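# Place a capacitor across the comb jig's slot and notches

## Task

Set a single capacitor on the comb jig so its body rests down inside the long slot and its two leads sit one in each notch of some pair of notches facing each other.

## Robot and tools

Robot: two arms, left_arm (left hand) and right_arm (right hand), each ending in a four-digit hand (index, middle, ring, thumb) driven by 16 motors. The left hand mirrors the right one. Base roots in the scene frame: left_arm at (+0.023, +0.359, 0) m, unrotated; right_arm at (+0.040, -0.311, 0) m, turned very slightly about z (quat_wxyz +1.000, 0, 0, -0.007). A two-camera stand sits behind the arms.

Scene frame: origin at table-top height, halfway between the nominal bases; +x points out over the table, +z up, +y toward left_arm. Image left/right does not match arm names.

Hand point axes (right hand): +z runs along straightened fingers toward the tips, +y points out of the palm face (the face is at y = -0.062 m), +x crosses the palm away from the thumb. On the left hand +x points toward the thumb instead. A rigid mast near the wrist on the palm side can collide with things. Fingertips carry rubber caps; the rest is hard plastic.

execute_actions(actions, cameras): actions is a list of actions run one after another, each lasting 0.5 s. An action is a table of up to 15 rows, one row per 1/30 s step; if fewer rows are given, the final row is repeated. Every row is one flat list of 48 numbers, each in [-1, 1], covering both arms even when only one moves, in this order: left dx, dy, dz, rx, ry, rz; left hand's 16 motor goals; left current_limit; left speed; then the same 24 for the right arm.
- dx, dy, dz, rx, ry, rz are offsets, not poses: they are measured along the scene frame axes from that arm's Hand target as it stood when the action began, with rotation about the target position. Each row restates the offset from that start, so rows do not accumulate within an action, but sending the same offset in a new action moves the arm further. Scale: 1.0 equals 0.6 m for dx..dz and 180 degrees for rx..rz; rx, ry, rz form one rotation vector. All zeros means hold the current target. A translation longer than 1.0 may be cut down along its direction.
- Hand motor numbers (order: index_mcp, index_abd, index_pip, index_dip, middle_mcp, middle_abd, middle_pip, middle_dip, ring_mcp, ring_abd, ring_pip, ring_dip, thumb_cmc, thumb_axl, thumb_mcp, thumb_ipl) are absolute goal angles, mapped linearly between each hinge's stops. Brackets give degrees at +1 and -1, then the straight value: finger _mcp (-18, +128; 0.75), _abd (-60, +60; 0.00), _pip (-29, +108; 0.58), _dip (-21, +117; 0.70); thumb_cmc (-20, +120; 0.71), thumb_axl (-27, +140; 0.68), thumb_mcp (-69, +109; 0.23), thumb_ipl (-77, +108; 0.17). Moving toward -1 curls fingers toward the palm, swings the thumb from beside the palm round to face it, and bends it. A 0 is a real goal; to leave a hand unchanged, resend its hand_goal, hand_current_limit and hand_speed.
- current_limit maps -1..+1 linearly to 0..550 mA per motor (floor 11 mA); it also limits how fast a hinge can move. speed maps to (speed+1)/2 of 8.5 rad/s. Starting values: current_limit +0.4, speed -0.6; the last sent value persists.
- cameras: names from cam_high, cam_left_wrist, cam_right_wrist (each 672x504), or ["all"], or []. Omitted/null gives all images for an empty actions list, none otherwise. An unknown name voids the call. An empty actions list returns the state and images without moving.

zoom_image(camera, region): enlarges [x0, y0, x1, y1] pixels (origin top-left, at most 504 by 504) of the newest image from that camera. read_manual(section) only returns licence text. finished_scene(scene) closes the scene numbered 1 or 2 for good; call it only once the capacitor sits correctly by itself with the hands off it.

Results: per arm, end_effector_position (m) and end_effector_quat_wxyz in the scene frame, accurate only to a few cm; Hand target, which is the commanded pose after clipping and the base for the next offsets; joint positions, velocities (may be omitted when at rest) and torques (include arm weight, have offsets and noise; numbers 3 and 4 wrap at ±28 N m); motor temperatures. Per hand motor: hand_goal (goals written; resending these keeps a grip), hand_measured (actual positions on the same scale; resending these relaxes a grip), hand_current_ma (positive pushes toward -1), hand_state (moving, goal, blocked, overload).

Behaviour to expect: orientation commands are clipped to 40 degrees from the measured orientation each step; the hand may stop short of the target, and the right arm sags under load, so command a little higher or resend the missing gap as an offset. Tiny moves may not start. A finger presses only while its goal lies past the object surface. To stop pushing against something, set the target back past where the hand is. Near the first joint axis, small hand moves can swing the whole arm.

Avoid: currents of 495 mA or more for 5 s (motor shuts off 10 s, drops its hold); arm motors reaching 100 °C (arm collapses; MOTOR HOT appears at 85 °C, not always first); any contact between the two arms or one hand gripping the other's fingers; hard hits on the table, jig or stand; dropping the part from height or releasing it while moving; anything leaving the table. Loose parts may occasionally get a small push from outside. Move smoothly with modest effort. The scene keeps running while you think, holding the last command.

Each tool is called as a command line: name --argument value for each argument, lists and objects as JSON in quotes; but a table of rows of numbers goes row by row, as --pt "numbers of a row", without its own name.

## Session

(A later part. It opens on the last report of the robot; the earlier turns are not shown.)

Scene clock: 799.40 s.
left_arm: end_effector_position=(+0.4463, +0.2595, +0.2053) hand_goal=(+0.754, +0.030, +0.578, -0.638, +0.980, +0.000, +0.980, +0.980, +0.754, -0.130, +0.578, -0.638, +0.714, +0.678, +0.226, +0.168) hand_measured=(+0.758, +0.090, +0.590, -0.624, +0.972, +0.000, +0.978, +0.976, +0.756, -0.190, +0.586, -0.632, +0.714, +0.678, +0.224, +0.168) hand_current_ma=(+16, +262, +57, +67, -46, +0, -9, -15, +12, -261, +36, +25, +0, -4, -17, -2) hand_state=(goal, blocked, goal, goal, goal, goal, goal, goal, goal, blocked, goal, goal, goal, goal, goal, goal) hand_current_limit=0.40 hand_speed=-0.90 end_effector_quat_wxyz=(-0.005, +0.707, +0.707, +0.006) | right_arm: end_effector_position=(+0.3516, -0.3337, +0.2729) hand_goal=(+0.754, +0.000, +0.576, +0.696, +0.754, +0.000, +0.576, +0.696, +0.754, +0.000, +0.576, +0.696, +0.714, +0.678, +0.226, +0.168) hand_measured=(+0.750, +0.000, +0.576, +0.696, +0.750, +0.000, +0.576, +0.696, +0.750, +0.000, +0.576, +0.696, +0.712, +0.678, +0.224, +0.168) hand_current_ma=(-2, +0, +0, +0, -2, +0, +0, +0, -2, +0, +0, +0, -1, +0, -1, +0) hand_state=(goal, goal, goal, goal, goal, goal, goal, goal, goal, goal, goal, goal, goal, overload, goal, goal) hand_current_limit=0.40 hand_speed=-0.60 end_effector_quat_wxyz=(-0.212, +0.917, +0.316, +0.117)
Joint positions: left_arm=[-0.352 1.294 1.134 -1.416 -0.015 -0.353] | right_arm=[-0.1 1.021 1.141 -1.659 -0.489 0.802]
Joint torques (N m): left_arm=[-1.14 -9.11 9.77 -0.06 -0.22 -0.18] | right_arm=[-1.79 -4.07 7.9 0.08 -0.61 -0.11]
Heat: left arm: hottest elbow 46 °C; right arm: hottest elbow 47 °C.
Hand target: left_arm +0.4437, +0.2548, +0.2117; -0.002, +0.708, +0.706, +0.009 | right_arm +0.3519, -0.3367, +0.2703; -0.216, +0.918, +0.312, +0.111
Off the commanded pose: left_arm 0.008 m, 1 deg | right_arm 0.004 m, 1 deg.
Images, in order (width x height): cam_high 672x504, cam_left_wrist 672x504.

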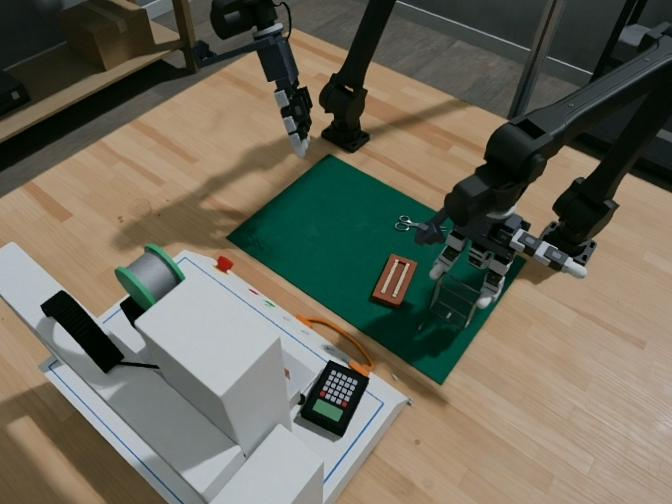

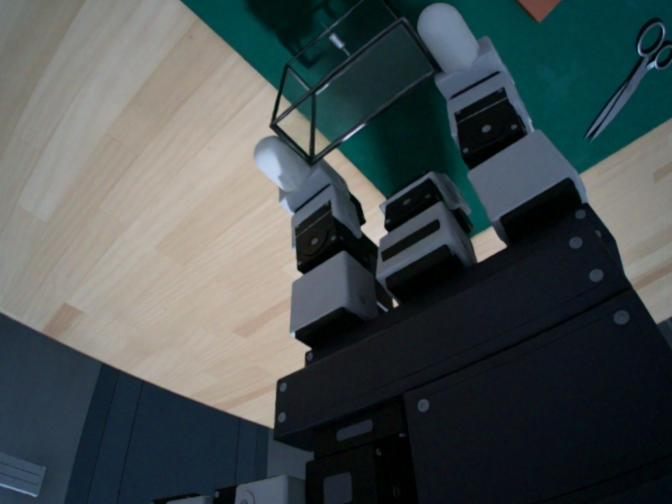

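execute_actions --actions '[[[-0.05,0,0.0,0,0,0,0.753,0.03,0.577,-0.638,0.98,0,0.98,0.98,0.753,-0.13,0.577,-0.638,0.714,0.678,0.226,0.168,0.4,-0.9,0,0,0,0,0,0,0.754,0,0.576,0.696,0.754,0,0.576,0.696,0.754,0,0.576,0.696,0.714,0.678,0.226,0.168,0.4,-0.6]],[[0,0,-0.045,0,0,0,0.753,0.03,0.577,-0.638,0.98,0,0.98,0.98,0.753,-0.13,0.577,-0.638,0.714,0.678,0.226,0.168,0.4,-0.9,0,0,0,0,0,0,0.754,0,0.576,0.696,0.754,0,0.576,0.696,0.754,0,0.576,0.696,0.714,0.678,0.226,0.168,0.4,-0.6]],[[-0.04,0,-0.015,0,0,0,0.753,0.03,0.577,-0.638,0.98,0,0.98,0.98,0.753,-0.13,0.577,-0.638,0.714,0.678,0.226,0.168,0.4,-0.9,0,0,0,0,0,0,0.754,0,0.576,0.696,0.754,0,0.576,0.696,0.754,0,0.576,0.696,0.714,0.678,0.226,0.168,0.4,-0.6]]]' --cameras '["cam_left_wrist","cam_high"]'

zoom_image --camera "cam_high" --region '[390, 200, 540, 370]'

Scene clock: 855.87 s.
left_arm: end_effector_position=(+0.3961, +0.2608, +0.1841) hand_goal=(+0.754, +0.030, +0.578, -0.638, +0.980, +0.000, +0.980, +0.980, +0.754, -0.130, +0.578, -0.638, +0.714, +0.678, +0.226, +0.168) hand_measured=(+0.742, +0.092, +0.574, -0.640, +0.972, +0.000, +0.978, +0.976, +0.740, -0.190, +0.574, -0.644, +0.714, +0.678, +0.224, +0.168) hand_current_ma=(-68, +271, -20, -8, -45, +0, -9, -15, -76, -261, -22, -29, +0, -4, -18, -2) hand_state=(goal, blocked, goal, goal, goal, goal, goal, goal, goal, blocked, goal, goal, goal, goal, goal, goal) hand_current_limit=0.40 hand_speed=-0.90 end_effector_quat_wxyz=(+0.004, +0.704, +0.710, +0.013) | right_arm: end_effector_position=(+0.3516, -0.3337, +0.2729) hand_goal=(+0.754, +0.000, +0.576, +0.696, +0.754, +0.000, +0.576, +0.696, +0.754, +0.000, +0.576, +0.696, +0.714, +0.678, +0.226, +0.168) hand_measured=(+0.750, +0.000, +0.576, +0.696, +0.750, +0.000, +0.576, +0.696, +0.750, +0.000, +0.576, +0.696, +0.712, +0.678, +0.224, +0.168) hand_current_ma=(-2, +0, +0, +0, -2, +0, +0, +0, -2, +0, +0, +0, -1, +0, -1, +0) hand_state=(goal, goal, goal, goal, goal, goal, goal, goal, goal, goal, goal, goal, goal, overload, goal, goal) hand_current_limit=0.40 hand_speed=-0.60 end_effector_quat_wxyz=(-0.212, +0.917, +0.316, +0.117)
Joint positions: left_arm=[-0.409 1.164 0.964 -1.354 -0.021 -0.418] | right_arm=[-0.1 1.021 1.141 -1.659 -0.489 0.802]
Joint torques (N m): left_arm=[-1.67 -6.18 7.98 0.46 0 -0.14] | right_arm=[-1.79 -4.37 7.92 0.06 -0.59 -0.1]
Heat: left arm: hottest elbow 45 °C; right arm: hottest elbow 47 °C.
Hand target: left_arm +0.3897, +0.2549, +0.1758; -0.001, +0.708, +0.706, +0.009 | right_arm +0.3519, -0.3367, +0.2703; -0.216, +0.918, +0.312, +0.111
Off the commanded pose: left_arm 0.012 m, 1 deg | right_arm 0.004 m, 1 deg.
Images, in order (width x height): cam_high 672x504, cam_left_wrist 672x504.

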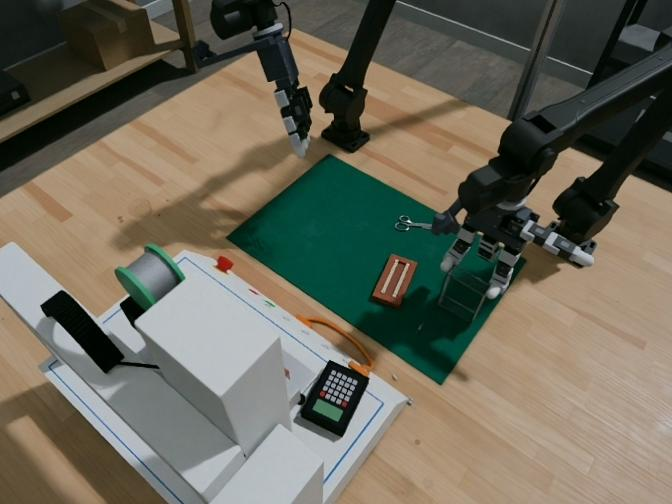

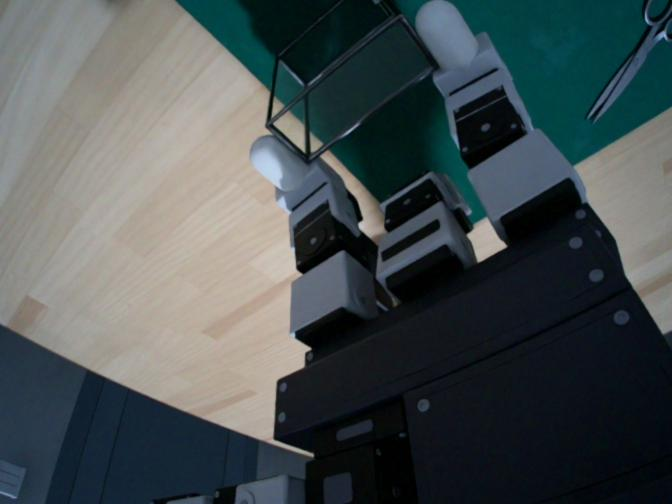

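Scaled by 2.965 from the camera's 672x504 image, which has a finer 960x720 frame.

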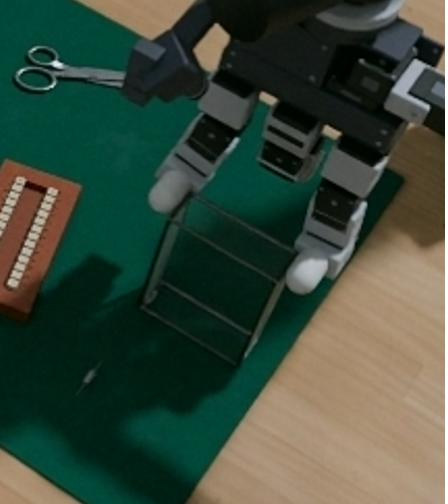

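execute_actions --actions '[[[-0.042,0,-0.008,0,0,0,0.753,0.03,0.577,-0.638,0.98,0,0.98,0.98,0.753,-0.13,0.577,-0.638,0.714,0.678,0.226,0.168,0.4,-0.9,0,0,0,0,0,0,0.754,0,0.576,0.696,0.754,0,0.576,0.696,0.754,0,0.576,0.696,0.714,0.678,0.226,0.168,0.4,-0.6]],[[-0.042,0,-0.011,0,0,0,0.753,0.03,0.577,-0.638,0.98,0,0.98,0.98,0.753,-0.13,0.577,-0.638,0.714,0.678,0.226,0.168,0.4,-0.9,0,0,0,0,0,0,0.754,0,0.576,0.696,0.754,0,0.576,0.696,0.754,0,0.576,0.696,0.714,0.678,0.226,0.168,0.4,-0.6]],[[-0.036,0,-0.025,0,0,0,0.753,0.03,0.577,-0.638,0.98,0,0.98,0.98,0.753,-0.13,0.577,-0.638,0.714,0.678,0.226,0.168,0.4,-0.9,0,0,0,0,0,0,0.754,0,0.576,0.696,0.754,0,0.576,0.696,0.754,0,0.576,0.696,0.714,0.678,0.226,0.168,0.4,-0.6]]]' --cameras '["cam_left_wrist","cam_high"]'

zoom_image --camera "cam_high" --region '[390, 180, 540, 350]'

Scene clock: 874.37 s.
left_arm: end_effector_position=(+0.3150, +0.2603, +0.1457) hand_goal=(+0.754, +0.030, +0.578, -0.638, +0.980, +0.000, +0.980, +0.980, +0.754, -0.130, +0.578, -0.638, +0.714, +0.678, +0.226, +0.168) hand_measured=(+0.762, +0.096, +0.580, -0.640, +0.972, +0.000, +0.978, +0.976, +0.754, -0.190, +0.578, -0.638, +0.714, +0.678, +0.224, +0.168) hand_current_ma=(+38, +284, +14, -8, -41, +0, -9, -15, +0, -261, +5, -2, +0, -4, -18, -2) hand_state=(goal, blocked, goal, goal, goal, goal, goal, goal, goal, blocked, goal, goal, goal, goal, goal, goal) hand_current_limit=0.40 hand_speed=-0.90 end_effector_quat_wxyz=(-0.014, +0.707, +0.707, +0.004) | right_arm: end_effector_position=(+0.3516, -0.3337, +0.2729) hand_goal=(+0.754, +0.000, +0.576, +0.696, +0.754, +0.000, +0.576, +0.696, +0.754, +0.000, +0.576, +0.696, +0.714, +0.678, +0.226, +0.168) hand_measured=(+0.750, +0.000, +0.576, +0.696, +0.750, +0.000, +0.576, +0.696, +0.750, +0.000, +0.576, +0.696, +0.712, +0.678, +0.224, +0.168) hand_current_ma=(-2, +0, +0, +0, -2, +0, +0, +0, -2, +0, +0, +0, -1, +0, -1, +0) hand_state=(goal, goal, goal, goal, goal, goal, goal, goal, goal, goal, goal, goal, goal, overload, goal, goal) hand_current_limit=0.40 hand_speed=-0.60 end_effector_quat_wxyz=(-0.212, +0.917, +0.316, +0.117)
Joint positions: left_arm=[-0.539 1.003 0.758 -1.351 -0.015 -0.539] | right_arm=[-0.1 1.021 1.141 -1.659 -0.489 0.802]
Joint torques (N m): left_arm=[-1.14 -4.19 9.31 0.83 -0.22 -0.17] | right_arm=[-1.85 -4.31 7.86 -0.02 -0.63 -0.12]
Heat: left arm: hottest elbow 43 °C; right arm: hottest elbow 47 °C.
Hand target: left_arm +0.3178, +0.2548, +0.1495; -0.001, +0.708, +0.706, +0.009 | right_arm +0.3519, -0.3367, +0.2703; -0.216, +0.918, +0.312, +0.111
Off the commanded pose: left_arm 0.007 m, 2 deg | right_arm 0.004 m, 1 deg.
Images, in order (width x height): cam_high 672x504, cam_left_wrist 672x504.

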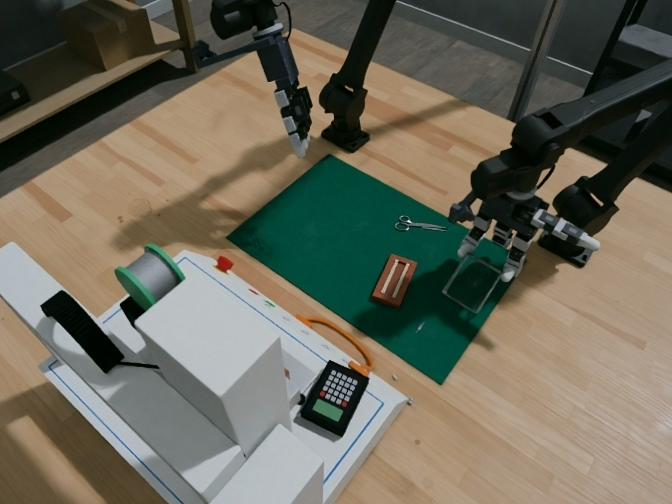

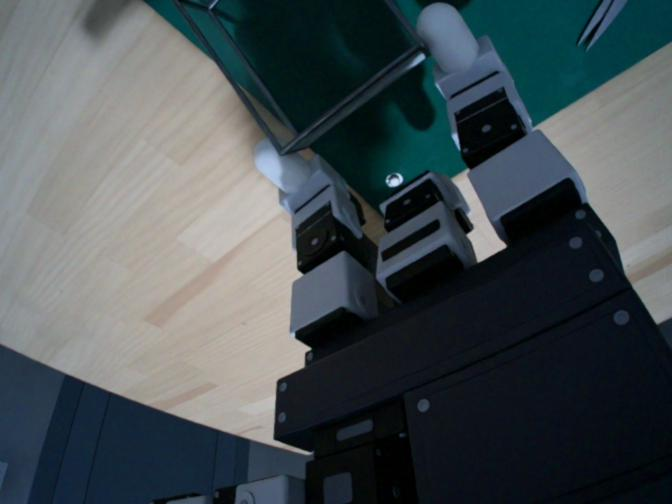

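Scaled by 2.965 from the camera's 672x504 image, which has a finer 960x720 frame.

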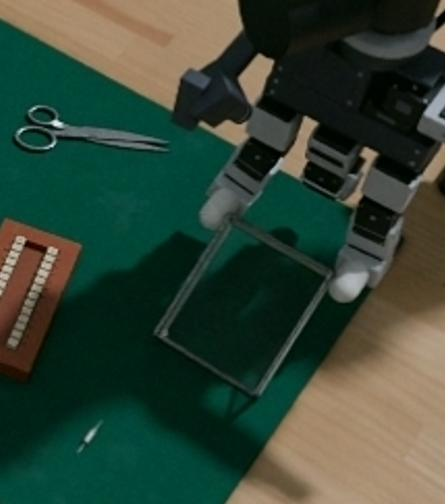

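execute_actions --actions '[[[-0.02,0,-0.038,0,0,0,0.753,0.03,0.577,-0.638,0.98,0,0.98,0.98,0.753,-0.13,0.577,-0.638,0.714,0.678,0.226,0.168,0.4,-0.9,0,0,0,0,0,0,0.754,0,0.576,0.696,0.754,0,0.576,0.696,0.754,0,0.576,0.696,0.714,0.678,0.226,0.168,0.4,-0.6]],[[-0.01,0,-0.036,0,0,0,0.753,0.03,0.577,-0.638,0.98,0,0.98,0.98,0.753,-0.13,0.577,-0.638,0.714,0.678,0.226,0.168,0.4,-0.9,0,0,0,0,0,0,0.754,0,0.576,0.696,0.754,0,0.576,0.696,0.754,0,0.576,0.696,0.714,0.678,0.226,0.168,0.4,-0.6]]]' --cameras '["cam_high"]'

zoom_image --camera "cam_high" --region '[390, 180, 540, 350]'

Scene clock: 889.50 s.
left_arm: end_effector_position=(+0.2950, +0.2609, +0.1019) hand_goal=(+0.754, +0.030, +0.578, -0.638, +0.980, +0.000, +0.980, +0.980, +0.754, -0.130, +0.578, -0.638, +0.714, +0.678, +0.226, +0.168) hand_measured=(+0.770, +0.096, +0.584, -0.636, +0.972, +0.000, +0.978, +0.976, +0.764, -0.190, +0.584, -0.638, +0.714, +0.678, +0.224, +0.168) hand_current_ma=(+84, +284, +33, +6, -41, +0, -9, -15, +51, -261, +27, +3, +0, -4, -18, -2) hand_state=(goal, blocked, goal, goal, goal, goal, goal, goal, goal, blocked, goal, goal, goal, goal, goal, goal) hand_current_limit=0.40 hand_speed=-0.90 end_effector_quat_wxyz=(-0.014, +0.707, +0.707, +0.003) | right_arm: end_effector_position=(+0.3516, -0.3337, +0.2729) hand_goal=(+0.754, +0.000, +0.576, +0.696, +0.754, +0.000, +0.576, +0.696, +0.754, +0.000, +0.576, +0.696, +0.714, +0.678, +0.226, +0.168) hand_measured=(+0.750, +0.000, +0.576, +0.696, +0.750, +0.000, +0.576, +0.696, +0.750, +0.000, +0.576, +0.696, +0.712, +0.678, +0.224, +0.168) hand_current_ma=(-2, +0, +0, +0, -2, +0, +0, +0, -2, +0, +0, +0, -1, +0, -1, +0) hand_state=(goal, goal, goal, goal, goal, goal, goal, goal, goal, goal, goal, goal, goal, overload, goal, goal) hand_current_limit=0.40 hand_speed=-0.60 end_effector_quat_wxyz=(-0.212, +0.917, +0.316, +0.117)
Joint positions: left_arm=[-0.58 0.992 0.632 -1.237 -0.012 -0.58] | right_arm=[-0.1 1.021 1.141 -1.659 -0.489 0.802]
Joint torques (N m): left_arm=[-1.14 -3.08 9.16 0.96 -0.32 -0.16] | right_arm=[-1.96 -4.01 7.88 0.09 -0.63 -0.11]
Heat: left arm: hottest elbow 43 °C; right arm: hottest elbow 47 °C.
Hand target: left_arm +0.2998, +0.2548, +0.1050; -0.001, +0.708, +0.706, +0.009 | right_arm +0.3519, -0.3367, +0.2703; -0.216, +0.918, +0.312, +0.111
Off the commanded pose: left_arm 0.008 m, 2 deg | right_arm 0.004 m, 1 deg.
Images, in order (width x height): cam_high 672x504.

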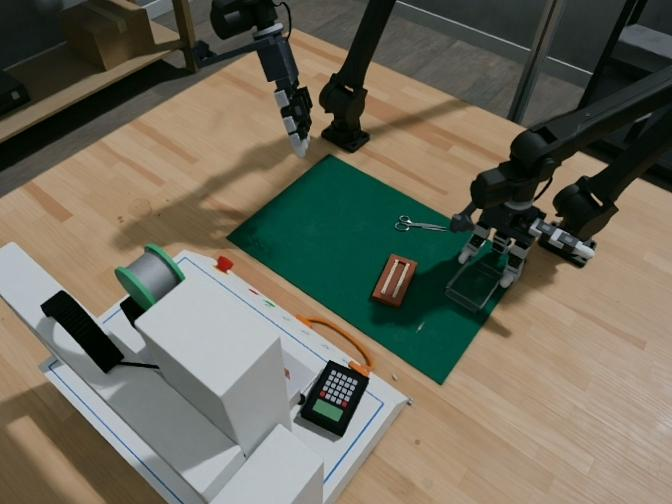

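Scaled by 2.965 from the camera's 672x504 image, which has a finer 960x720 frame.

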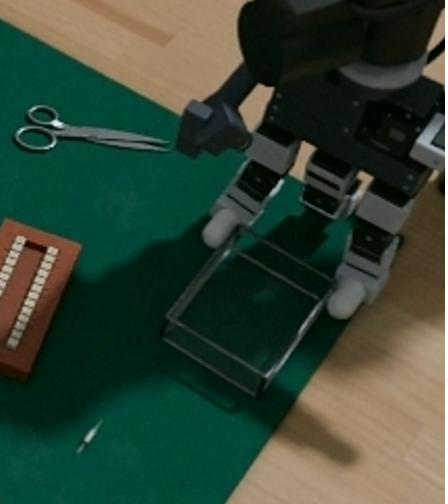

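execute_actions --actions '[[[-0.005,0,-0.012,0,0,0,0.753,0.03,0.577,-0.638,0.98,0,0.98,0.98,0.753,-0.13,0.577,-0.638,0.714,0.678,0.226,0.168,0.4,-0.9,0,0,0,0,0,0,0.754,0,0.576,0.696,0.754,0,0.576,0.696,0.754,0,0.576,0.696,0.714,0.678,0.226,0.168,0.4,-0.6]],[[0,0,0,0,0,0,0.753,0.12,0.577,-0.638,0.98,0,0.98,0.98,0.753,-0.22,0.577,-0.638,0.714,0.678,0.226,0.168,0.4,-0.93,0,0,0,0,0,0,0.754,0,0.576,0.696,0.754,0,0.576,0.696,0.754,0,0.576,0.696,0.714,0.678,0.226,0.168,0.4,-0.6]]]' --cameras '["cam_high", "cam_left_wrist"]'

zoom_image --camera "cam_high" --region '[440, 240, 520, 320]'

Scene clock: 902.93 s.
left_arm: end_effector_position=(+0.2956, +0.2595, +0.0967) hand_goal=(+0.754, +0.120, +0.578, -0.638, +0.980, +0.000, +0.980, +0.980, +0.754, -0.220, +0.578, -0.638, +0.714, +0.678, +0.226, +0.168) hand_measured=(+0.756, +0.118, +0.582, -0.636, +0.972, +0.000, +0.978, +0.976, +0.756, -0.216, +0.580, -0.634, +0.714, +0.678, +0.224, +0.168) hand_current_ma=(+12, -12, +16, +6, -41, +0, -9, -15, +6, +20, +12, +17, +0, -4, -18, -2) hand_state=(goal, goal, goal, goal, goal, goal, goal, goal, goal, goal, goal, goal, goal, goal, goal, goal) hand_current_limit=0.40 hand_speed=-0.93 end_effector_quat_wxyz=(-0.006, +0.706, +0.709, +0.006) | right_arm: end_effector_position=(+0.3516, -0.3337, +0.2729) hand_goal=(+0.754, +0.000, +0.576, +0.696, +0.754, +0.000, +0.576, +0.696, +0.754, +0.000, +0.576, +0.696, +0.714, +0.678, +0.226, +0.168) hand_measured=(+0.750, +0.000, +0.576, +0.696, +0.750, +0.000, +0.576, +0.696, +0.750, +0.000, +0.576, +0.696, +0.712, +0.678, +0.224, +0.168) hand_current_ma=(-2, +0, +0, +0, -2, +0, +0, +0, -2, +0, +0, +0, -1, +0, -1, +0) hand_state=(goal, goal, goal, goal, goal, goal, goal, goal, goal, goal, goal, goal, goal, overload, goal, goal) hand_current_limit=0.40 hand_speed=-0.60 end_effector_quat_wxyz=(-0.212, +0.917, +0.316, +0.117)
Joint positions: left_arm=[-0.587 0.992 0.614 -1.203 -0.014 -0.592] | right_arm=[-0.1 1.021 1.141 -1.659 -0.489 0.802]
Joint torques (N m): left_arm=[-1.14 -2.9 8.92 0.51 -0.27 -0.13] | right_arm=[-1.79 -4.13 7.91 0.05 -0.62 -0.13]
Heat: left arm: hottest elbow 42 °C; right arm: hottest elbow 47 °C.
Hand target: left_arm +0.2967, +0.2549, +0.0977; -0.002, +0.708, +0.706, +0.009 | right_arm +0.3519, -0.3367, +0.2703; -0.216, +0.918, +0.312, +0.111
Off the commanded pose: left_arm 0.005 m, 1 deg | right_arm 0.004 m, 1 deg.
Images, in order (width x height): cam_high 672x504, cam_left_wrist 672x504.

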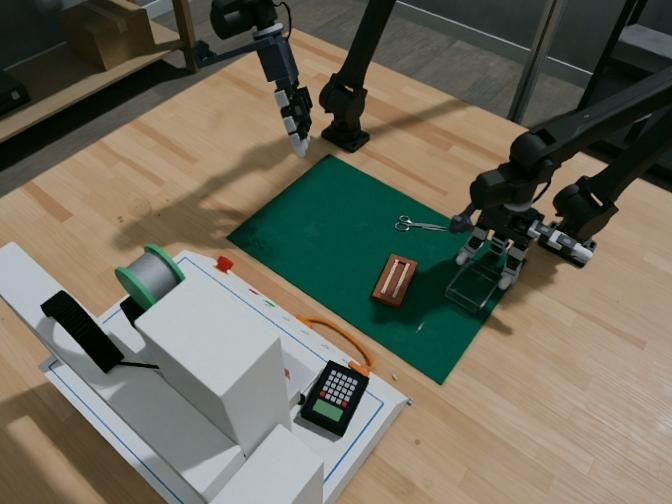

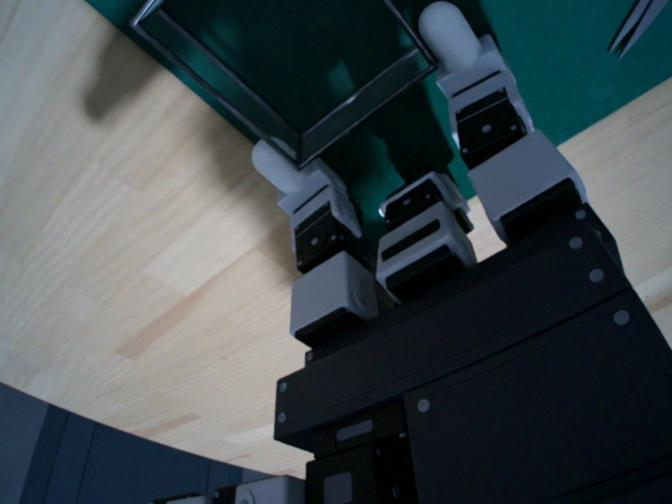

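Scaled by 6.300 from the camera's 672x504 image, which has a finer 960x720 frame.

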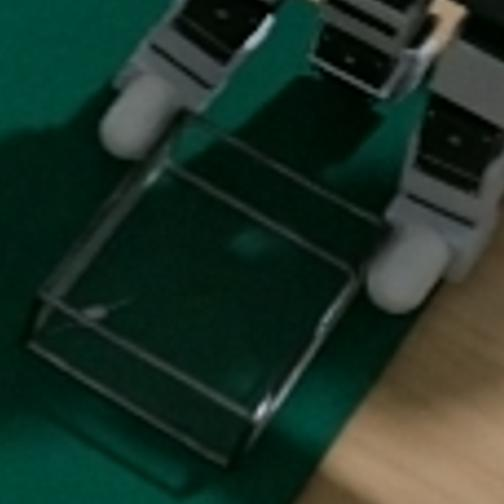

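execute_actions --actions '[[[0,0,0.03,0,0,0,0.753,0.3,0.577,-0.638,0.98,0,0.98,0.98,0.753,-0.34,0.577,-0.638,0.714,0.678,0.226,0.168,0.4,-0.8,0,0,0,0,0,0,0.754,0,0.576,0.696,0.754,0,0.576,0.696,0.754,0,0.576,0.696,0.714,0.678,0.226,0.168,0.4,-0.6]],[[0,0,0.06,0,0,0,0.753,0.3,0.577,-0.638,0.98,0,0.98,0.98,0.753,-0.34,0.577,-0.638,0.714,0.678,0.226,0.168,0.4,-0.8,0,0,0,0,0,0,0.754,0,0.576,0.696,0.754,0,0.576,0.696,0.754,0,0.576,0.696,0.714,0.678,0.226,0.168,0.4,-0.6]],[[0.01,0,0.07,0,0,0,0.753,0.3,0.577,-0.638,0.98,0,0.98,0.98,0.753,-0.34,0.577,-0.638,0.714,0.678,0.226,0.168,0.4,-0.8,0,0,0,0,0,0,0.754,0,0.576,0.696,0.754,0,0.576,0.696,0.754,0,0.576,0.696,0.714,0.678,0.226,0.168,0.4,-0.6]],[[0.06,0.02,0.04,0,0,0.13,-0.1,0,0.4,0.5,0.9,0.1,0.6,-0.4,0.753,-0.22,0.577,-0.638,0.714,0.678,0.226,0.168,0.4,-0.7,0,0,0,0,0,0,0.754,0,0.576,0.696,0.754,0,0.576,0.696,0.754,0,0.576,0.696,0.714,0.678,0.226,0.168,0.4,-0.6]],[[0.07,0.02,0,0,0,0.18,-0.95,0,0.285,0.26,0.753,0.22,0.577,-0.638,0.753,-0.22,0.577,-0.638,0.714,0.678,0.226,0.168,0.4,-0.7,0,0,0,0,0,0,0.754,0,0.576,0.696,0.754,0,0.576,0.696,0.754,0,0.576,0.696,0.714,0.678,0.226,0.168,0.4,-0.6]],[[0.07,0.02,-0.03,0,0,0.19,-0.95,0,0.285,0.26,0.753,0.22,0.577,-0.638,0.753,-0.22,0.577,-0.638,0.714,0.678,0.226,0.168,0.4,-0.7,0,0,0,0,0,0,0.754,0,0.576,0.696,0.754,0,0.576,0.696,0.754,0,0.576,0.696,0.714,0.678,0.226,0.168,0.4,-0.6]]]' --cameras '["cam_high", "cam_left_wrist"]'

Scene clock: 928.37 s.
left_arm: end_effector_position=(+0.4088, +0.2914, +0.1873) hand_goal=(-0.950, +0.000, +0.286, +0.260, +0.754, +0.220, +0.578, -0.638, +0.754, -0.220, +0.578, -0.638, +0.714, +0.678, +0.226, +0.168) hand_measured=(-0.928, +0.002, +0.292, +0.258, +0.754, +0.216, +0.580, -0.634, +0.754, -0.222, +0.580, -0.634, +0.714, +0.678, +0.222, +0.168) hand_current_ma=(+112, +8, +28, -13, +0, -15, +10, +19, -1, -4, +10, +17, -1, -4, -19, -2) hand_state=(blocked, goal, goal, goal, goal, goal, goal, goal, goal, goal, goal, goal, goal, goal, goal, goal) hand_current_limit=0.40 hand_speed=-0.70 end_effector_quat_wxyz=(-0.021, +0.014, +1.000, +0.007) | right_arm: end_effector_position=(+0.3516, -0.3337, +0.2729) hand_goal=(+0.754, +0.000, +0.576, +0.696, +0.754, +0.000, +0.576, +0.696, +0.754, +0.000, +0.576, +0.696, +0.714, +0.678, +0.226, +0.168) hand_measured=(+0.750, +0.000, +0.576, +0.696, +0.750, +0.000, +0.576, +0.696, +0.750, +0.000, +0.576, +0.696, +0.712, +0.678, +0.224, +0.168) hand_current_ma=(-2, +0, +0, +0, -2, +0, +0, +0, -2, +0, +0, +0, -1, +0, -1, +0) hand_state=(goal, goal, goal, goal, goal, goal, goal, goal, goal, goal, goal, goal, goal, overload, goal, goal) hand_current_limit=0.40 hand_speed=-0.60 end_effector_quat_wxyz=(-0.212, +0.917, +0.316, +0.117)
Joint positions: left_arm=[-0.359 1.522 1.312 -1.404 0 -1.902] | right_arm=[-0.1 1.021 1.141 -1.659 -0.489 0.802]
Joint torques (N m): left_arm=[0.5 -11.34 12.97 -0.28 -0.27 -0.18] | right_arm=[-1.96 -3.84 7.76 0.08 -0.61 -0.11]
Heat: left arm: hottest elbow 42 °C; right arm: hottest elbow 47 °C.
Hand target: left_arm +0.4228, +0.2908, +0.1998; -0.007, +0.002, +1.000, +0.005 | right_arm +0.3519, -0.3367, +0.2703; -0.216, +0.918, +0.312, +0.111
Off the commanded pose: left_arm 0.019 m, 2 deg | right_arm 0.004 m, 1 deg.
Images, in order (width x height): cam_high 672x504, cam_left_wrist 672x504.

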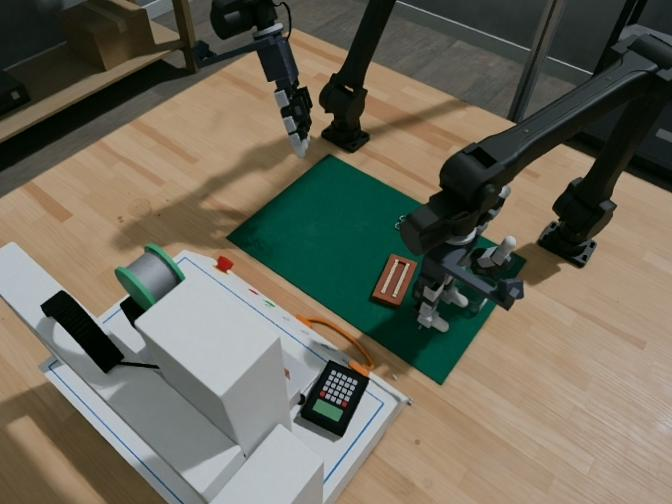

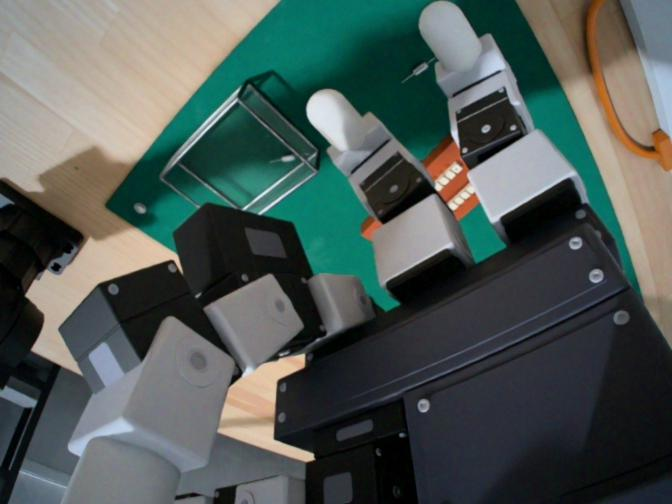

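execute_actions --actions '[[[-0.0058,-0.0032,-0.05,0.0033,0,0,-0.95,0,0.285,0.26,0.753,0.22,0.577,-0.638,0.753,-0.22,0.577,-0.638,0.714,0.678,0.226,0.168,0.4,-0.7,0,0,0,0,0,0,0.754,0,0.576,0.696,0.754,0,0.576,0.696,0.754,0,0.576,0.696,0.714,0.678,0.226,0.168,0.4,-0.6]],[[-0.0058,-0.0032,-0.05,0.0033,0,0,-0.95,0,0.285,0.26,0.753,0.22,0.577,-0.638,0.753,-0.22,0.577,-0.638,0.714,0.678,0.226,0.168,0.4,-0.7,0,0,0,0,0,0,0.754,0,0.576,0.696,0.754,0,0.576,0.696,0.754,0,0.576,0.696,0.714,0.678,0.226,0.168,0.4,-0.6]],[[-0.0058,-0.0032,-0.05,0.0033,0,0,-0.95,0,0.285,0.26,0.753,0.22,0.577,-0.638,0.753,-0.22,0.577,-0.638,0.714,0.678,0.226,0.168,0.4,-0.7,0,0,0,0,0,0,0.754,0,0.576,0.696,0.754,0,0.576,0.696,0.754,0,0.576,0.696,0.714,0.678,0.226,0.168,0.4,-0.6]]]' --cameras '["cam_left_wrist"]'

zoom_image --camera "cam_left_wrist" --region '[320, 0, 560, 180]'

Scene clock: 964.83 s.
left_arm: end_effector_position=(+0.4125, +0.2914, +0.1159) hand_goal=(-0.950, +0.000, +0.286, +0.260, +0.754, +0.220, +0.578, -0.638, +0.754, -0.220, +0.578, -0.638, +0.714, +0.678, +0.226, +0.168) hand_measured=(-0.930, +0.002, +0.292, +0.258, +0.754, +0.216, +0.580, -0.634, +0.754, -0.220, +0.580, -0.634, +0.714, +0.678, +0.222, +0.168) hand_current_ma=(+104, +8, +28, -13, +0, -15, +10, +19, -1, -4, +10, +17, -1, -4, -20, -2) hand_state=(goal, goal, goal, goal, goal, goal, goal, goal, goal, goal, goal, goal, goal, goal, goal, goal) hand_current_limit=0.40 hand_speed=-0.70 end_effector_quat_wxyz=(-0.004, -0.001, +1.000, +0.018) | right_arm: end_effector_position=(+0.3516, -0.3337, +0.2729) hand_goal=(+0.754, +0.000, +0.576, +0.696, +0.754, +0.000, +0.576, +0.696, +0.754, +0.000, +0.576, +0.696, +0.714, +0.678, +0.226, +0.168) hand_measured=(+0.750, +0.000, +0.576, +0.696, +0.750, +0.000, +0.576, +0.696, +0.750, +0.000, +0.576, +0.696, +0.712, +0.678, +0.224, +0.168) hand_current_ma=(-2, +0, +0, +0, -2, +0, +0, +0, -2, +0, +0, +0, -1, +0, -1, +0) hand_state=(goal, goal, goal, goal, goal, goal, goal, goal, goal, goal, goal, goal, goal, overload, goal, goal) hand_current_limit=0.40 hand_speed=-0.60 end_effector_quat_wxyz=(-0.212, +0.917, +0.316, +0.117)
Joint positions: left_arm=[-0.365 1.579 1.179 -1.192 -0.03 -1.938] | right_arm=[-0.1 1.021 1.141 -1.659 -0.489 0.802]
Joint torques (N m): left_arm=[-1.26 -10.4 8.46 0.35 -0.31 -0.15] | right_arm=[-1.67 -4.13 7.91 0.06 -0.59 -0.12]
Heat: left arm: hottest elbow 44 °C; right arm: hottest elbow 47 °C.
Hand target: left_arm +0.4123, +0.2851, +0.1098; -0.007, +0.002, +1.000, +0.021 | right_arm +0.3519, -0.3367, +0.2703; -0.216, +0.918, +0.312, +0.111
Off the commanded pose: left_arm 0.009 m, 1 deg | right_arm 0.004 m, 1 deg.
Images, in order (width x height): cam_left_wrist 672x504.

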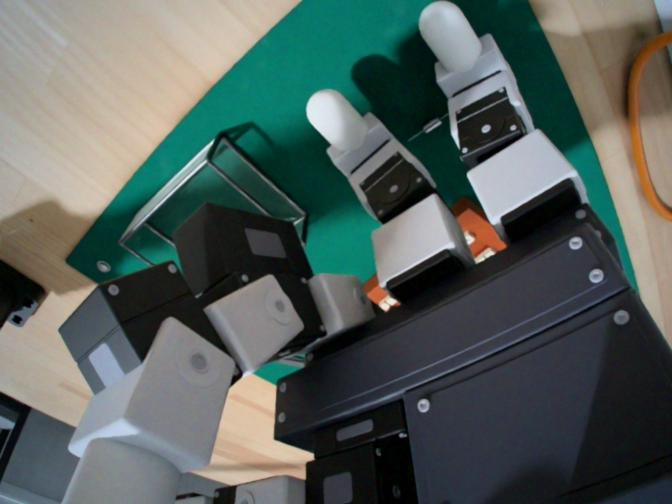

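Scaled by 2.100 from the camera's 672x504 image, which has a finer 960x720 frame.

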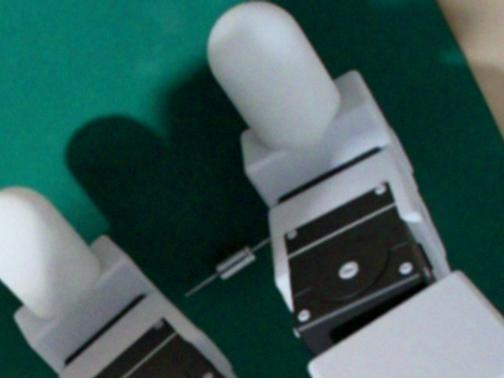

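execute_actions --actions '[[[0.0035,-0.0133,-0.018,0.0028,0.0056,0,-0.95,0,0.285,0.26,0.753,0.22,0.577,-0.638,0.753,-0.22,0.577,-0.638,0.714,0.678,0.226,0.168,0.4,-0.7,0,0,0,0,0,0,0.754,0,0.576,0.696,0.754,0,0.576,0.696,0.754,0,0.576,0.696,0.714,0.678,0.226,0.168,0.4,-0.6]]]' --cameras '["cam_left_wrist"]'

zoom_image --camera "cam_left_wrist" --region '[320, 0, 560, 180]'

Scene clock: 983.83 s.
left_arm: end_effector_position=(+0.4109, +0.2842, +0.1023) hand_goal=(-0.950, +0.000, +0.286, +0.260, +0.754, +0.220, +0.578, -0.638, +0.754, -0.220, +0.578, -0.638, +0.714, +0.678, +0.226, +0.168) hand_measured=(-0.930, +0.002, +0.292, +0.258, +0.754, +0.216, +0.580, -0.634, +0.754, -0.220, +0.580, -0.634, +0.714, +0.678, +0.222, +0.168) hand_current_ma=(+104, +8, +28, -13, +0, -15, +10, +19, -1, -4, +10, +17, -1, -4, -20, -2) hand_state=(goal, goal, goal, goal, goal, goal, goal, goal, goal, goal, goal, goal, goal, goal, goal, goal) hand_current_limit=0.40 hand_speed=-0.70 end_effector_quat_wxyz=(-0.017, +0.000, +1.000, +0.024) | right_arm: end_effector_position=(+0.3516, -0.3337, +0.2729) hand_goal=(+0.754, +0.000, +0.576, +0.696, +0.754, +0.000, +0.576, +0.696, +0.754, +0.000, +0.576, +0.696, +0.714, +0.678, +0.226, +0.168) hand_measured=(+0.750, +0.000, +0.576, +0.696, +0.750, +0.000, +0.576, +0.696, +0.750, +0.000, +0.576, +0.696, +0.712, +0.678, +0.224, +0.168) hand_current_ma=(-2, +0, +0, +0, -2, +0, +0, +0, -2, +0, +0, +0, -1, +0, -1, +0) hand_state=(goal, goal, goal, goal, goal, goal, goal, goal, goal, goal, goal, goal, goal, overload, goal, goal) hand_current_limit=0.40 hand_speed=-0.60 end_effector_quat_wxyz=(-0.212, +0.917, +0.316, +0.117)
Joint positions: left_arm=[-0.382 1.615 1.179 -1.185 -0.032 -1.953] | right_arm=[-0.1 1.021 1.141 -1.659 -0.489 0.802]
Joint torques (N m): left_arm=[-1.08 -10.99 9.22 0.27 -0.28 -0.14] | right_arm=[-1.73 -4.25 7.86 0.12 -0.6 -0.1]
Heat: left arm: hottest elbow 44 °C; right arm: hottest elbow 47 °C.
Hand target: left_arm +0.4144, +0.2771, +0.0989; -0.016, +0.002, +1.000, +0.025 | right_arm +0.3519, -0.3367, +0.2703; -0.216, +0.918, +0.312, +0.111
Off the commanded pose: left_arm 0.009 m, 0 deg | right_arm 0.004 m, 1 deg.
Images, in order (width x height): cam_left_wrist 672x504.

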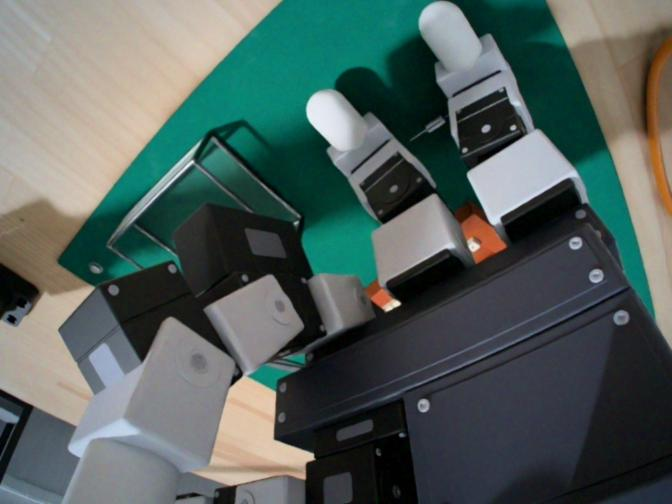

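Scaled by 2.100 from the camera's 672x504 image, which has a finer 960x720 frame.

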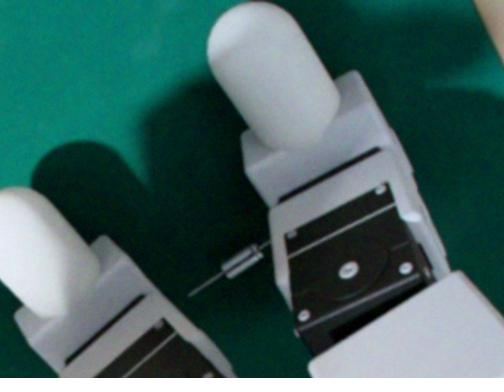

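execute_actions --actions '[[[0.011,0.0,-0.008,0,0,0,-0.95,0,0.285,0.26,0.753,0.22,0.577,-0.638,0.753,-0.22,0.577,-0.638,0.714,0.678,0.226,0.168,0.4,-0.7,0,0,0,0,0,0,0.754,0,0.576,0.696,0.754,0,0.576,0.696,0.754,0,0.576,0.696,0.714,0.678,0.226,0.168,0.4,-0.6]]]' --cameras '["cam_left_wrist"]'

zoom_image --camera "cam_left_wrist" --region '[320, 0, 560, 180]'

Scene clock: 1002.53 s.
left_arm: end_effector_position=(+0.4122, +0.2838, +0.0999) hand_goal=(-0.950, +0.000, +0.286, +0.260, +0.754, +0.220, +0.578, -0.638, +0.754, -0.220, +0.578, -0.638, +0.714, +0.678, +0.226, +0.168) hand_measured=(-0.930, +0.002, +0.292, +0.258, +0.754, +0.216, +0.580, -0.634, +0.754, -0.214, +0.582, -0.634, +0.714, +0.678, +0.222, +0.168) hand_current_ma=(+104, +8, +28, -13, +0, -15, +10, +19, +3, +22, +20, +17, -1, -4, -20, -2) hand_state=(goal, goal, goal, goal, goal, goal, goal, goal, goal, goal, goal, goal, goal, goal, goal, goal) hand_current_limit=0.40 hand_speed=-0.70 end_effector_quat_wxyz=(-0.017, +0.000, +1.000, +0.024) | right_arm: end_effector_position=(+0.3516, -0.3337, +0.2729) hand_goal=(+0.754, +0.000, +0.576, +0.696, +0.754, +0.000, +0.576, +0.696, +0.754, +0.000, +0.576, +0.696, +0.714, +0.678, +0.226, +0.168) hand_measured=(+0.750, +0.000, +0.576, +0.696, +0.750, +0.000, +0.576, +0.696, +0.750, +0.000, +0.576, +0.696, +0.712, +0.678, +0.224, +0.168) hand_current_ma=(-2, +0, +0, +0, -2, +0, +0, +0, -2, +0, +0, +0, -1, +0, -1, +0) hand_state=(goal, goal, goal, goal, goal, goal, goal, goal, goal, goal, goal, goal, goal, overload, goal, goal) hand_current_limit=0.40 hand_speed=-0.60 end_effector_quat_wxyz=(-0.212, +0.917, +0.316, +0.117)
Joint positions: left_arm=[-0.382 1.621 1.179 -1.179 -0.033 -1.954] | right_arm=[-0.1 1.021 1.141 -1.659 -0.489 0.802]
Joint torques (N m): left_arm=[-0.67 -10.05 10.09 0.34 -0.24 -0.11] | right_arm=[-1.61 -4.37 7.91 0.01 -0.59 -0.13]
Heat: left arm: hottest elbow 44 °C; right arm: hottest elbow 46 °C.
Hand target: left_arm +0.4210, +0.2771, +0.0941; -0.016, +0.002, +1.000, +0.025 | right_arm +0.3519, -0.3367, +0.2703; -0.216, +0.918, +0.312, +0.111
Off the commanded pose: left_arm 0.012 m, 0 deg | right_arm 0.004 m, 1 deg.
Images, in order (width x height): cam_left_wrist 672x504.

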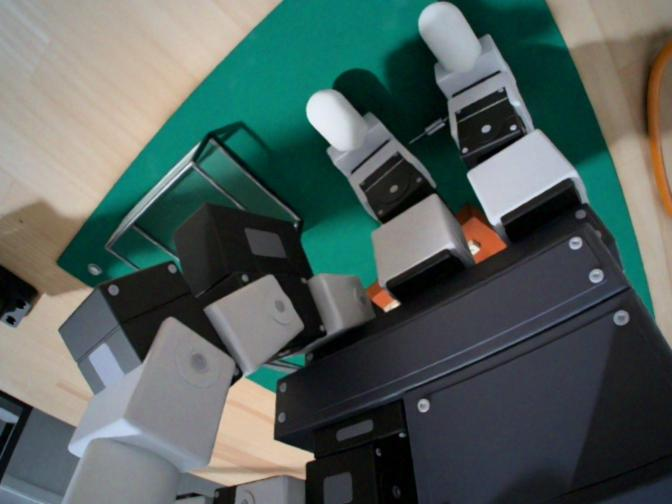

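Scaled by 2.100 from the camera's 672x504 image, which has a finer 960x720 frame.

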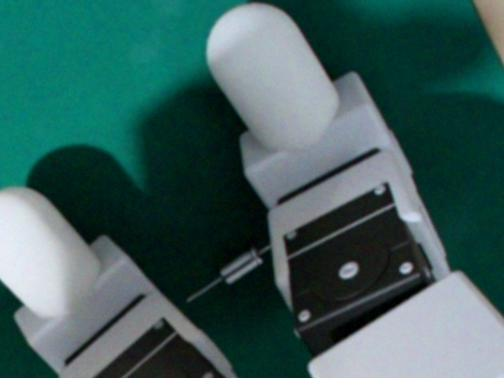

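execute_actions --actions '[[[0.0,0.0,-0.003,0,-0.0056,0,-0.95,0,0.285,0.26,0.753,0.2,0.577,-0.638,0.753,-0.2,0.577,-0.638,0.714,0.678,0.226,0.168,0.4,-0.85,0,0,0,0,0,0,0.754,0,0.576,0.696,0.754,0,0.576,0.696,0.754,0,0.576,0.696,0.714,0.678,0.226,0.168,0.4,-0.6]]]' --cameras '["cam_left_wrist"]'

zoom_image --camera "cam_left_wrist" --region '[320, 0, 560, 180]'

Scene clock: 1019.67 s.
left_arm: end_effector_position=(+0.4170, +0.2829, +0.0990) hand_goal=(-0.950, +0.000, +0.286, +0.260, +0.754, +0.200, +0.578, -0.638, +0.754, -0.200, +0.578, -0.638, +0.714, +0.678, +0.226, +0.168) hand_measured=(-0.930, +0.002, +0.292, +0.258, +0.754, +0.202, +0.580, -0.634, +0.754, -0.184, +0.582, -0.634, +0.714, +0.678, +0.222, +0.168) hand_current_ma=(+104, +8, +28, -13, +0, +9, +10, +19, +3, +69, +20, +17, -1, -4, -20, -2) hand_state=(goal, goal, goal, goal, goal, goal, goal, goal, goal, goal, goal, goal, goal, goal, goal, goal) hand_current_limit=0.40 hand_speed=-0.85 end_effector_quat_wxyz=(-0.007, +0.000, +1.000, +0.023) | right_arm: end_effector_position=(+0.3516, -0.3337, +0.2729) hand_goal=(+0.754, +0.000, +0.576, +0.696, +0.754, +0.000, +0.576, +0.696, +0.754, +0.000, +0.576, +0.696, +0.714, +0.678, +0.226, +0.168) hand_measured=(+0.750, +0.000, +0.576, +0.696, +0.750, +0.000, +0.576, +0.696, +0.750, +0.000, +0.576, +0.696, +0.712, +0.678, +0.224, +0.168) hand_current_ma=(-2, +0, +0, +0, -2, +0, +0, +0, -2, +0, +0, +0, -1, +0, -1, +0) hand_state=(goal, goal, goal, goal, goal, goal, goal, goal, goal, goal, goal, goal, goal, overload, goal, goal) hand_current_limit=0.40 hand_speed=-0.60 end_effector_quat_wxyz=(-0.212, +0.917, +0.316, +0.117)
Joint positions: left_arm=[-0.382 1.621 1.179 -1.159 -0.038 -1.954] | right_arm=[-0.1 1.021 1.141 -1.659 -0.489 0.802]
Joint torques (N m): left_arm=[-0.85 -10.7 9.03 0.46 -0.31 -0.13] | right_arm=[-1.61 -4.19 7.94 0.05 -0.59 -0.12]
Heat: left arm: hottest elbow 44 °C; right arm: hottest elbow 46 °C.
Hand target: left_arm +0.4210, +0.2772, +0.0923; -0.007, +0.002, +1.000, +0.025 | right_arm +0.3519, -0.3367, +0.2703; -0.216, +0.918, +0.312, +0.111
Off the commanded pose: left_arm 0.010 m, 0 deg | right_arm 0.004 m, 1 deg.
Images, in order (width x height): cam_left_wrist 672x504.

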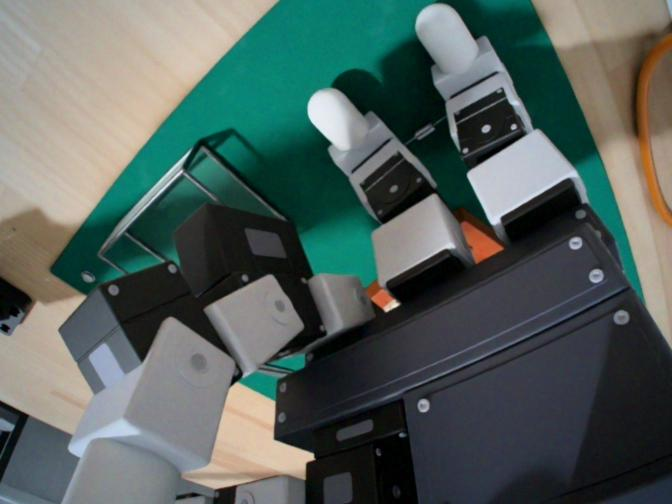

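Scaled by 2.100 from the camera's 672x504 image, which has a finer 960x720 frame.

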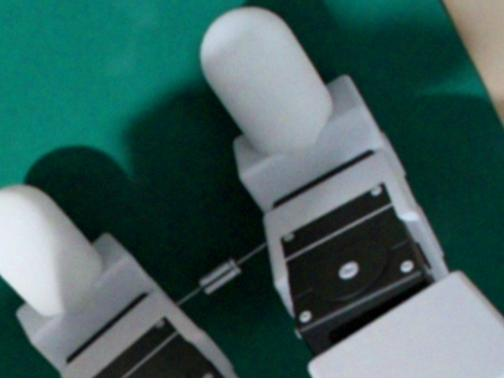

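execute_actions --actions '[[[0.0,0.0,-0.006,0,0,0,-0.95,0,0.285,0.26,0.753,0.2,0.577,-0.638,0.753,-0.2,0.577,-0.638,0.714,0.678,0.226,0.168,0.4,-0.85,0,0,0,0,0,0,0.754,0,0.576,0.696,0.754,0,0.576,0.696,0.754,0,0.576,0.696,0.714,0.678,0.226,0.168,0.4,-0.6]]]' --cameras '["cam_left_wrist"]'

zoom_image --camera "cam_left_wrist" --region '[320, 0, 560, 180]'

Scene clock: 1033.53 s.
left_arm: end_effector_position=(+0.4192, +0.2820, +0.0983) hand_goal=(-0.950, +0.000, +0.286, +0.260, +0.754, +0.200, +0.578, -0.638, +0.754, -0.200, +0.578, -0.638, +0.714, +0.678, +0.226, +0.168) hand_measured=(-0.930, +0.002, +0.292, +0.258, +0.754, +0.202, +0.580, -0.634, +0.754, -0.186, +0.582, -0.634, +0.714, +0.678, +0.222, +0.168) hand_current_ma=(+104, +8, +28, -13, +0, +9, +10, +19, +3, +60, +20, +17, -1, -4, -20, -2) hand_state=(goal, goal, goal, goal, goal, goal, goal, goal, goal, goal, goal, goal, goal, goal, goal, goal) hand_current_limit=0.40 hand_speed=-0.85 end_effector_quat_wxyz=(-0.002, +0.000, +1.000, +0.022) | right_arm: end_effector_position=(+0.3516, -0.3337, +0.2729) hand_goal=(+0.754, +0.000, +0.576, +0.696, +0.754, +0.000, +0.576, +0.696, +0.754, +0.000, +0.576, +0.696, +0.714, +0.678, +0.226, +0.168) hand_measured=(+0.750, +0.000, +0.576, +0.696, +0.750, +0.000, +0.576, +0.696, +0.750, +0.000, +0.576, +0.696, +0.712, +0.678, +0.224, +0.168) hand_current_ma=(-2, +0, +0, +0, -2, +0, +0, +0, -2, +0, +0, +0, -1, +0, -1, +0) hand_state=(goal, goal, goal, goal, goal, goal, goal, goal, goal, goal, goal, goal, goal, overload, goal, goal) hand_current_limit=0.40 hand_speed=-0.60 end_effector_quat_wxyz=(-0.212, +0.917, +0.316, +0.117)
Joint positions: left_arm=[-0.382 1.621 1.179 -1.149 -0.038 -1.954] | right_arm=[-0.1 1.021 1.141 -1.659 -0.489 0.802]
Joint torques (N m): left_arm=[-0.85 -10.34 8.65 0.43 -0.31 -0.13] | right_arm=[-1.67 -3.96 7.9 0.08 -0.62 -0.11]
Heat: left arm: hottest elbow 44 °C; right arm: hottest elbow 46 °C.
Hand target: left_arm +0.4210, +0.2771, +0.0887; -0.007, +0.002, +1.000, +0.025 | right_arm +0.3519, -0.3367, +0.2703; -0.216, +0.918, +0.312, +0.111
Off the commanded pose: left_arm 0.011 m, 1 deg | right_arm 0.004 m, 1 deg.
Images, in order (width x height): cam_left_wrist 672x504.

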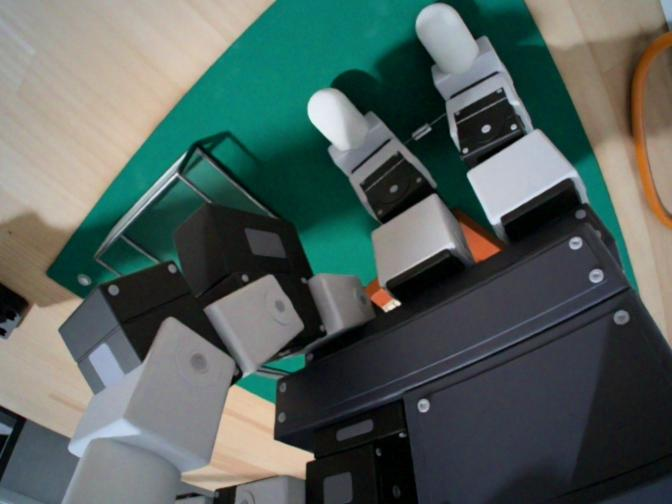

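Scaled by 2.100 from the camera's 672x504 image, which has a finer 960x720 frame.

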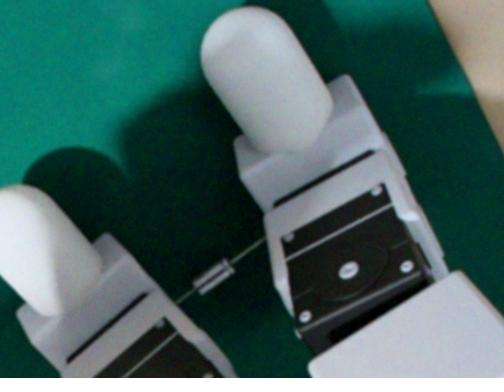

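execute_actions --actions '[[[-0.006,0.002,-0.007,0,0,0,-0.95,0,0.285,0.26,0.753,0.2,0.577,-0.638,0.753,-0.19,0.577,-0.638,0.714,0.678,0.226,0.168,0.4,-0.85,0,0,0,0,0,0,0.754,0,0.576,0.696,0.754,0,0.576,0.696,0.754,0,0.576,0.696,0.714,0.678,0.226,0.168,0.4,-0.6]]]' --cameras '["cam_left_wrist"]'

zoom_image --camera "cam_left_wrist" --region '[320, 0, 560, 180]'

Scene clock: 1045.73 s.
left_arm: end_effector_position=(+0.4208, +0.2815, +0.0973) hand_goal=(-0.950, +0.000, +0.286, +0.260, +0.754, +0.200, +0.578, -0.638, +0.754, -0.190, +0.578, -0.638, +0.714, +0.678, +0.226, +0.168) hand_measured=(-0.930, +0.002, +0.292, +0.258, +0.754, +0.202, +0.580, -0.634, +0.754, -0.180, +0.582, -0.634, +0.714, +0.678, +0.222, +0.168) hand_current_ma=(+104, +8, +28, -13, +0, +9, +10, +19, +2, +46, +17, +17, -1, -4, -20, -2) hand_state=(goal, goal, goal, goal, goal, goal, goal, goal, goal, goal, goal, goal, goal, goal, goal, goal) hand_current_limit=0.40 hand_speed=-0.85 end_effector_quat_wxyz=(+0.002, +0.000, +1.000, +0.020) | right_arm: end_effector_position=(+0.3516, -0.3337, +0.2729) hand_goal=(+0.754, +0.000, +0.576, +0.696, +0.754, +0.000, +0.576, +0.696, +0.754, +0.000, +0.576, +0.696, +0.714, +0.678, +0.226, +0.168) hand_measured=(+0.750, +0.000, +0.576, +0.696, +0.750, +0.000, +0.576, +0.696, +0.750, +0.000, +0.576, +0.696, +0.712, +0.678, +0.224, +0.168) hand_current_ma=(-2, +0, +0, +0, -2, +0, +0, +0, -2, +0, +0, +0, -1, +0, -1, +0) hand_state=(goal, goal, goal, goal, goal, goal, goal, goal, goal, goal, goal, goal, goal, overload, goal, goal) hand_current_limit=0.40 hand_speed=-0.60 end_effector_quat_wxyz=(-0.212, +0.917, +0.316, +0.117)
Joint positions: left_arm=[-0.382 1.621 1.177 -1.139 -0.039 -1.954] | right_arm=[-0.1 1.021 1.141 -1.659 -0.489 0.802]
Joint torques (N m): left_arm=[-0.85 -10.75 7.43 0.59 -0.28 -0.13] | right_arm=[-1.67 -4.07 7.92 0.12 -0.6 -0.11]
Heat: left arm: hottest elbow 43 °C; right arm: hottest elbow 46 °C.
Hand target: left_arm +0.4174, +0.2783, +0.0845; -0.007, +0.002, +1.000, +0.025 | right_arm +0.3519, -0.3367, +0.2703; -0.216, +0.918, +0.312, +0.111
Off the commanded pose: left_arm 0.014 m, 1 deg | right_arm 0.004 m, 1 deg.
Images, in order (width x height): cam_left_wrist 672x504.

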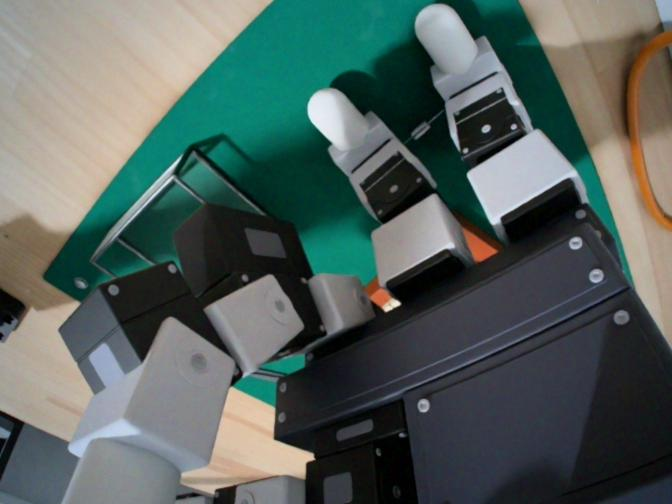

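Scaled by 2.100 from the camera's 672x504 image, which has a finer 960x720 frame.

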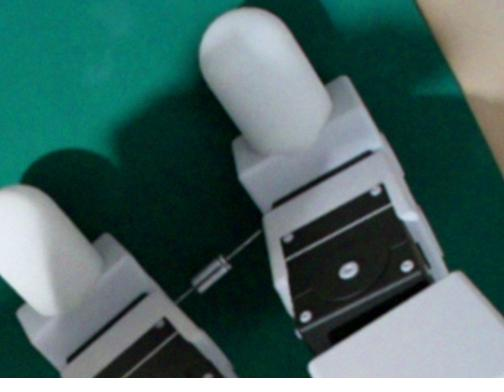

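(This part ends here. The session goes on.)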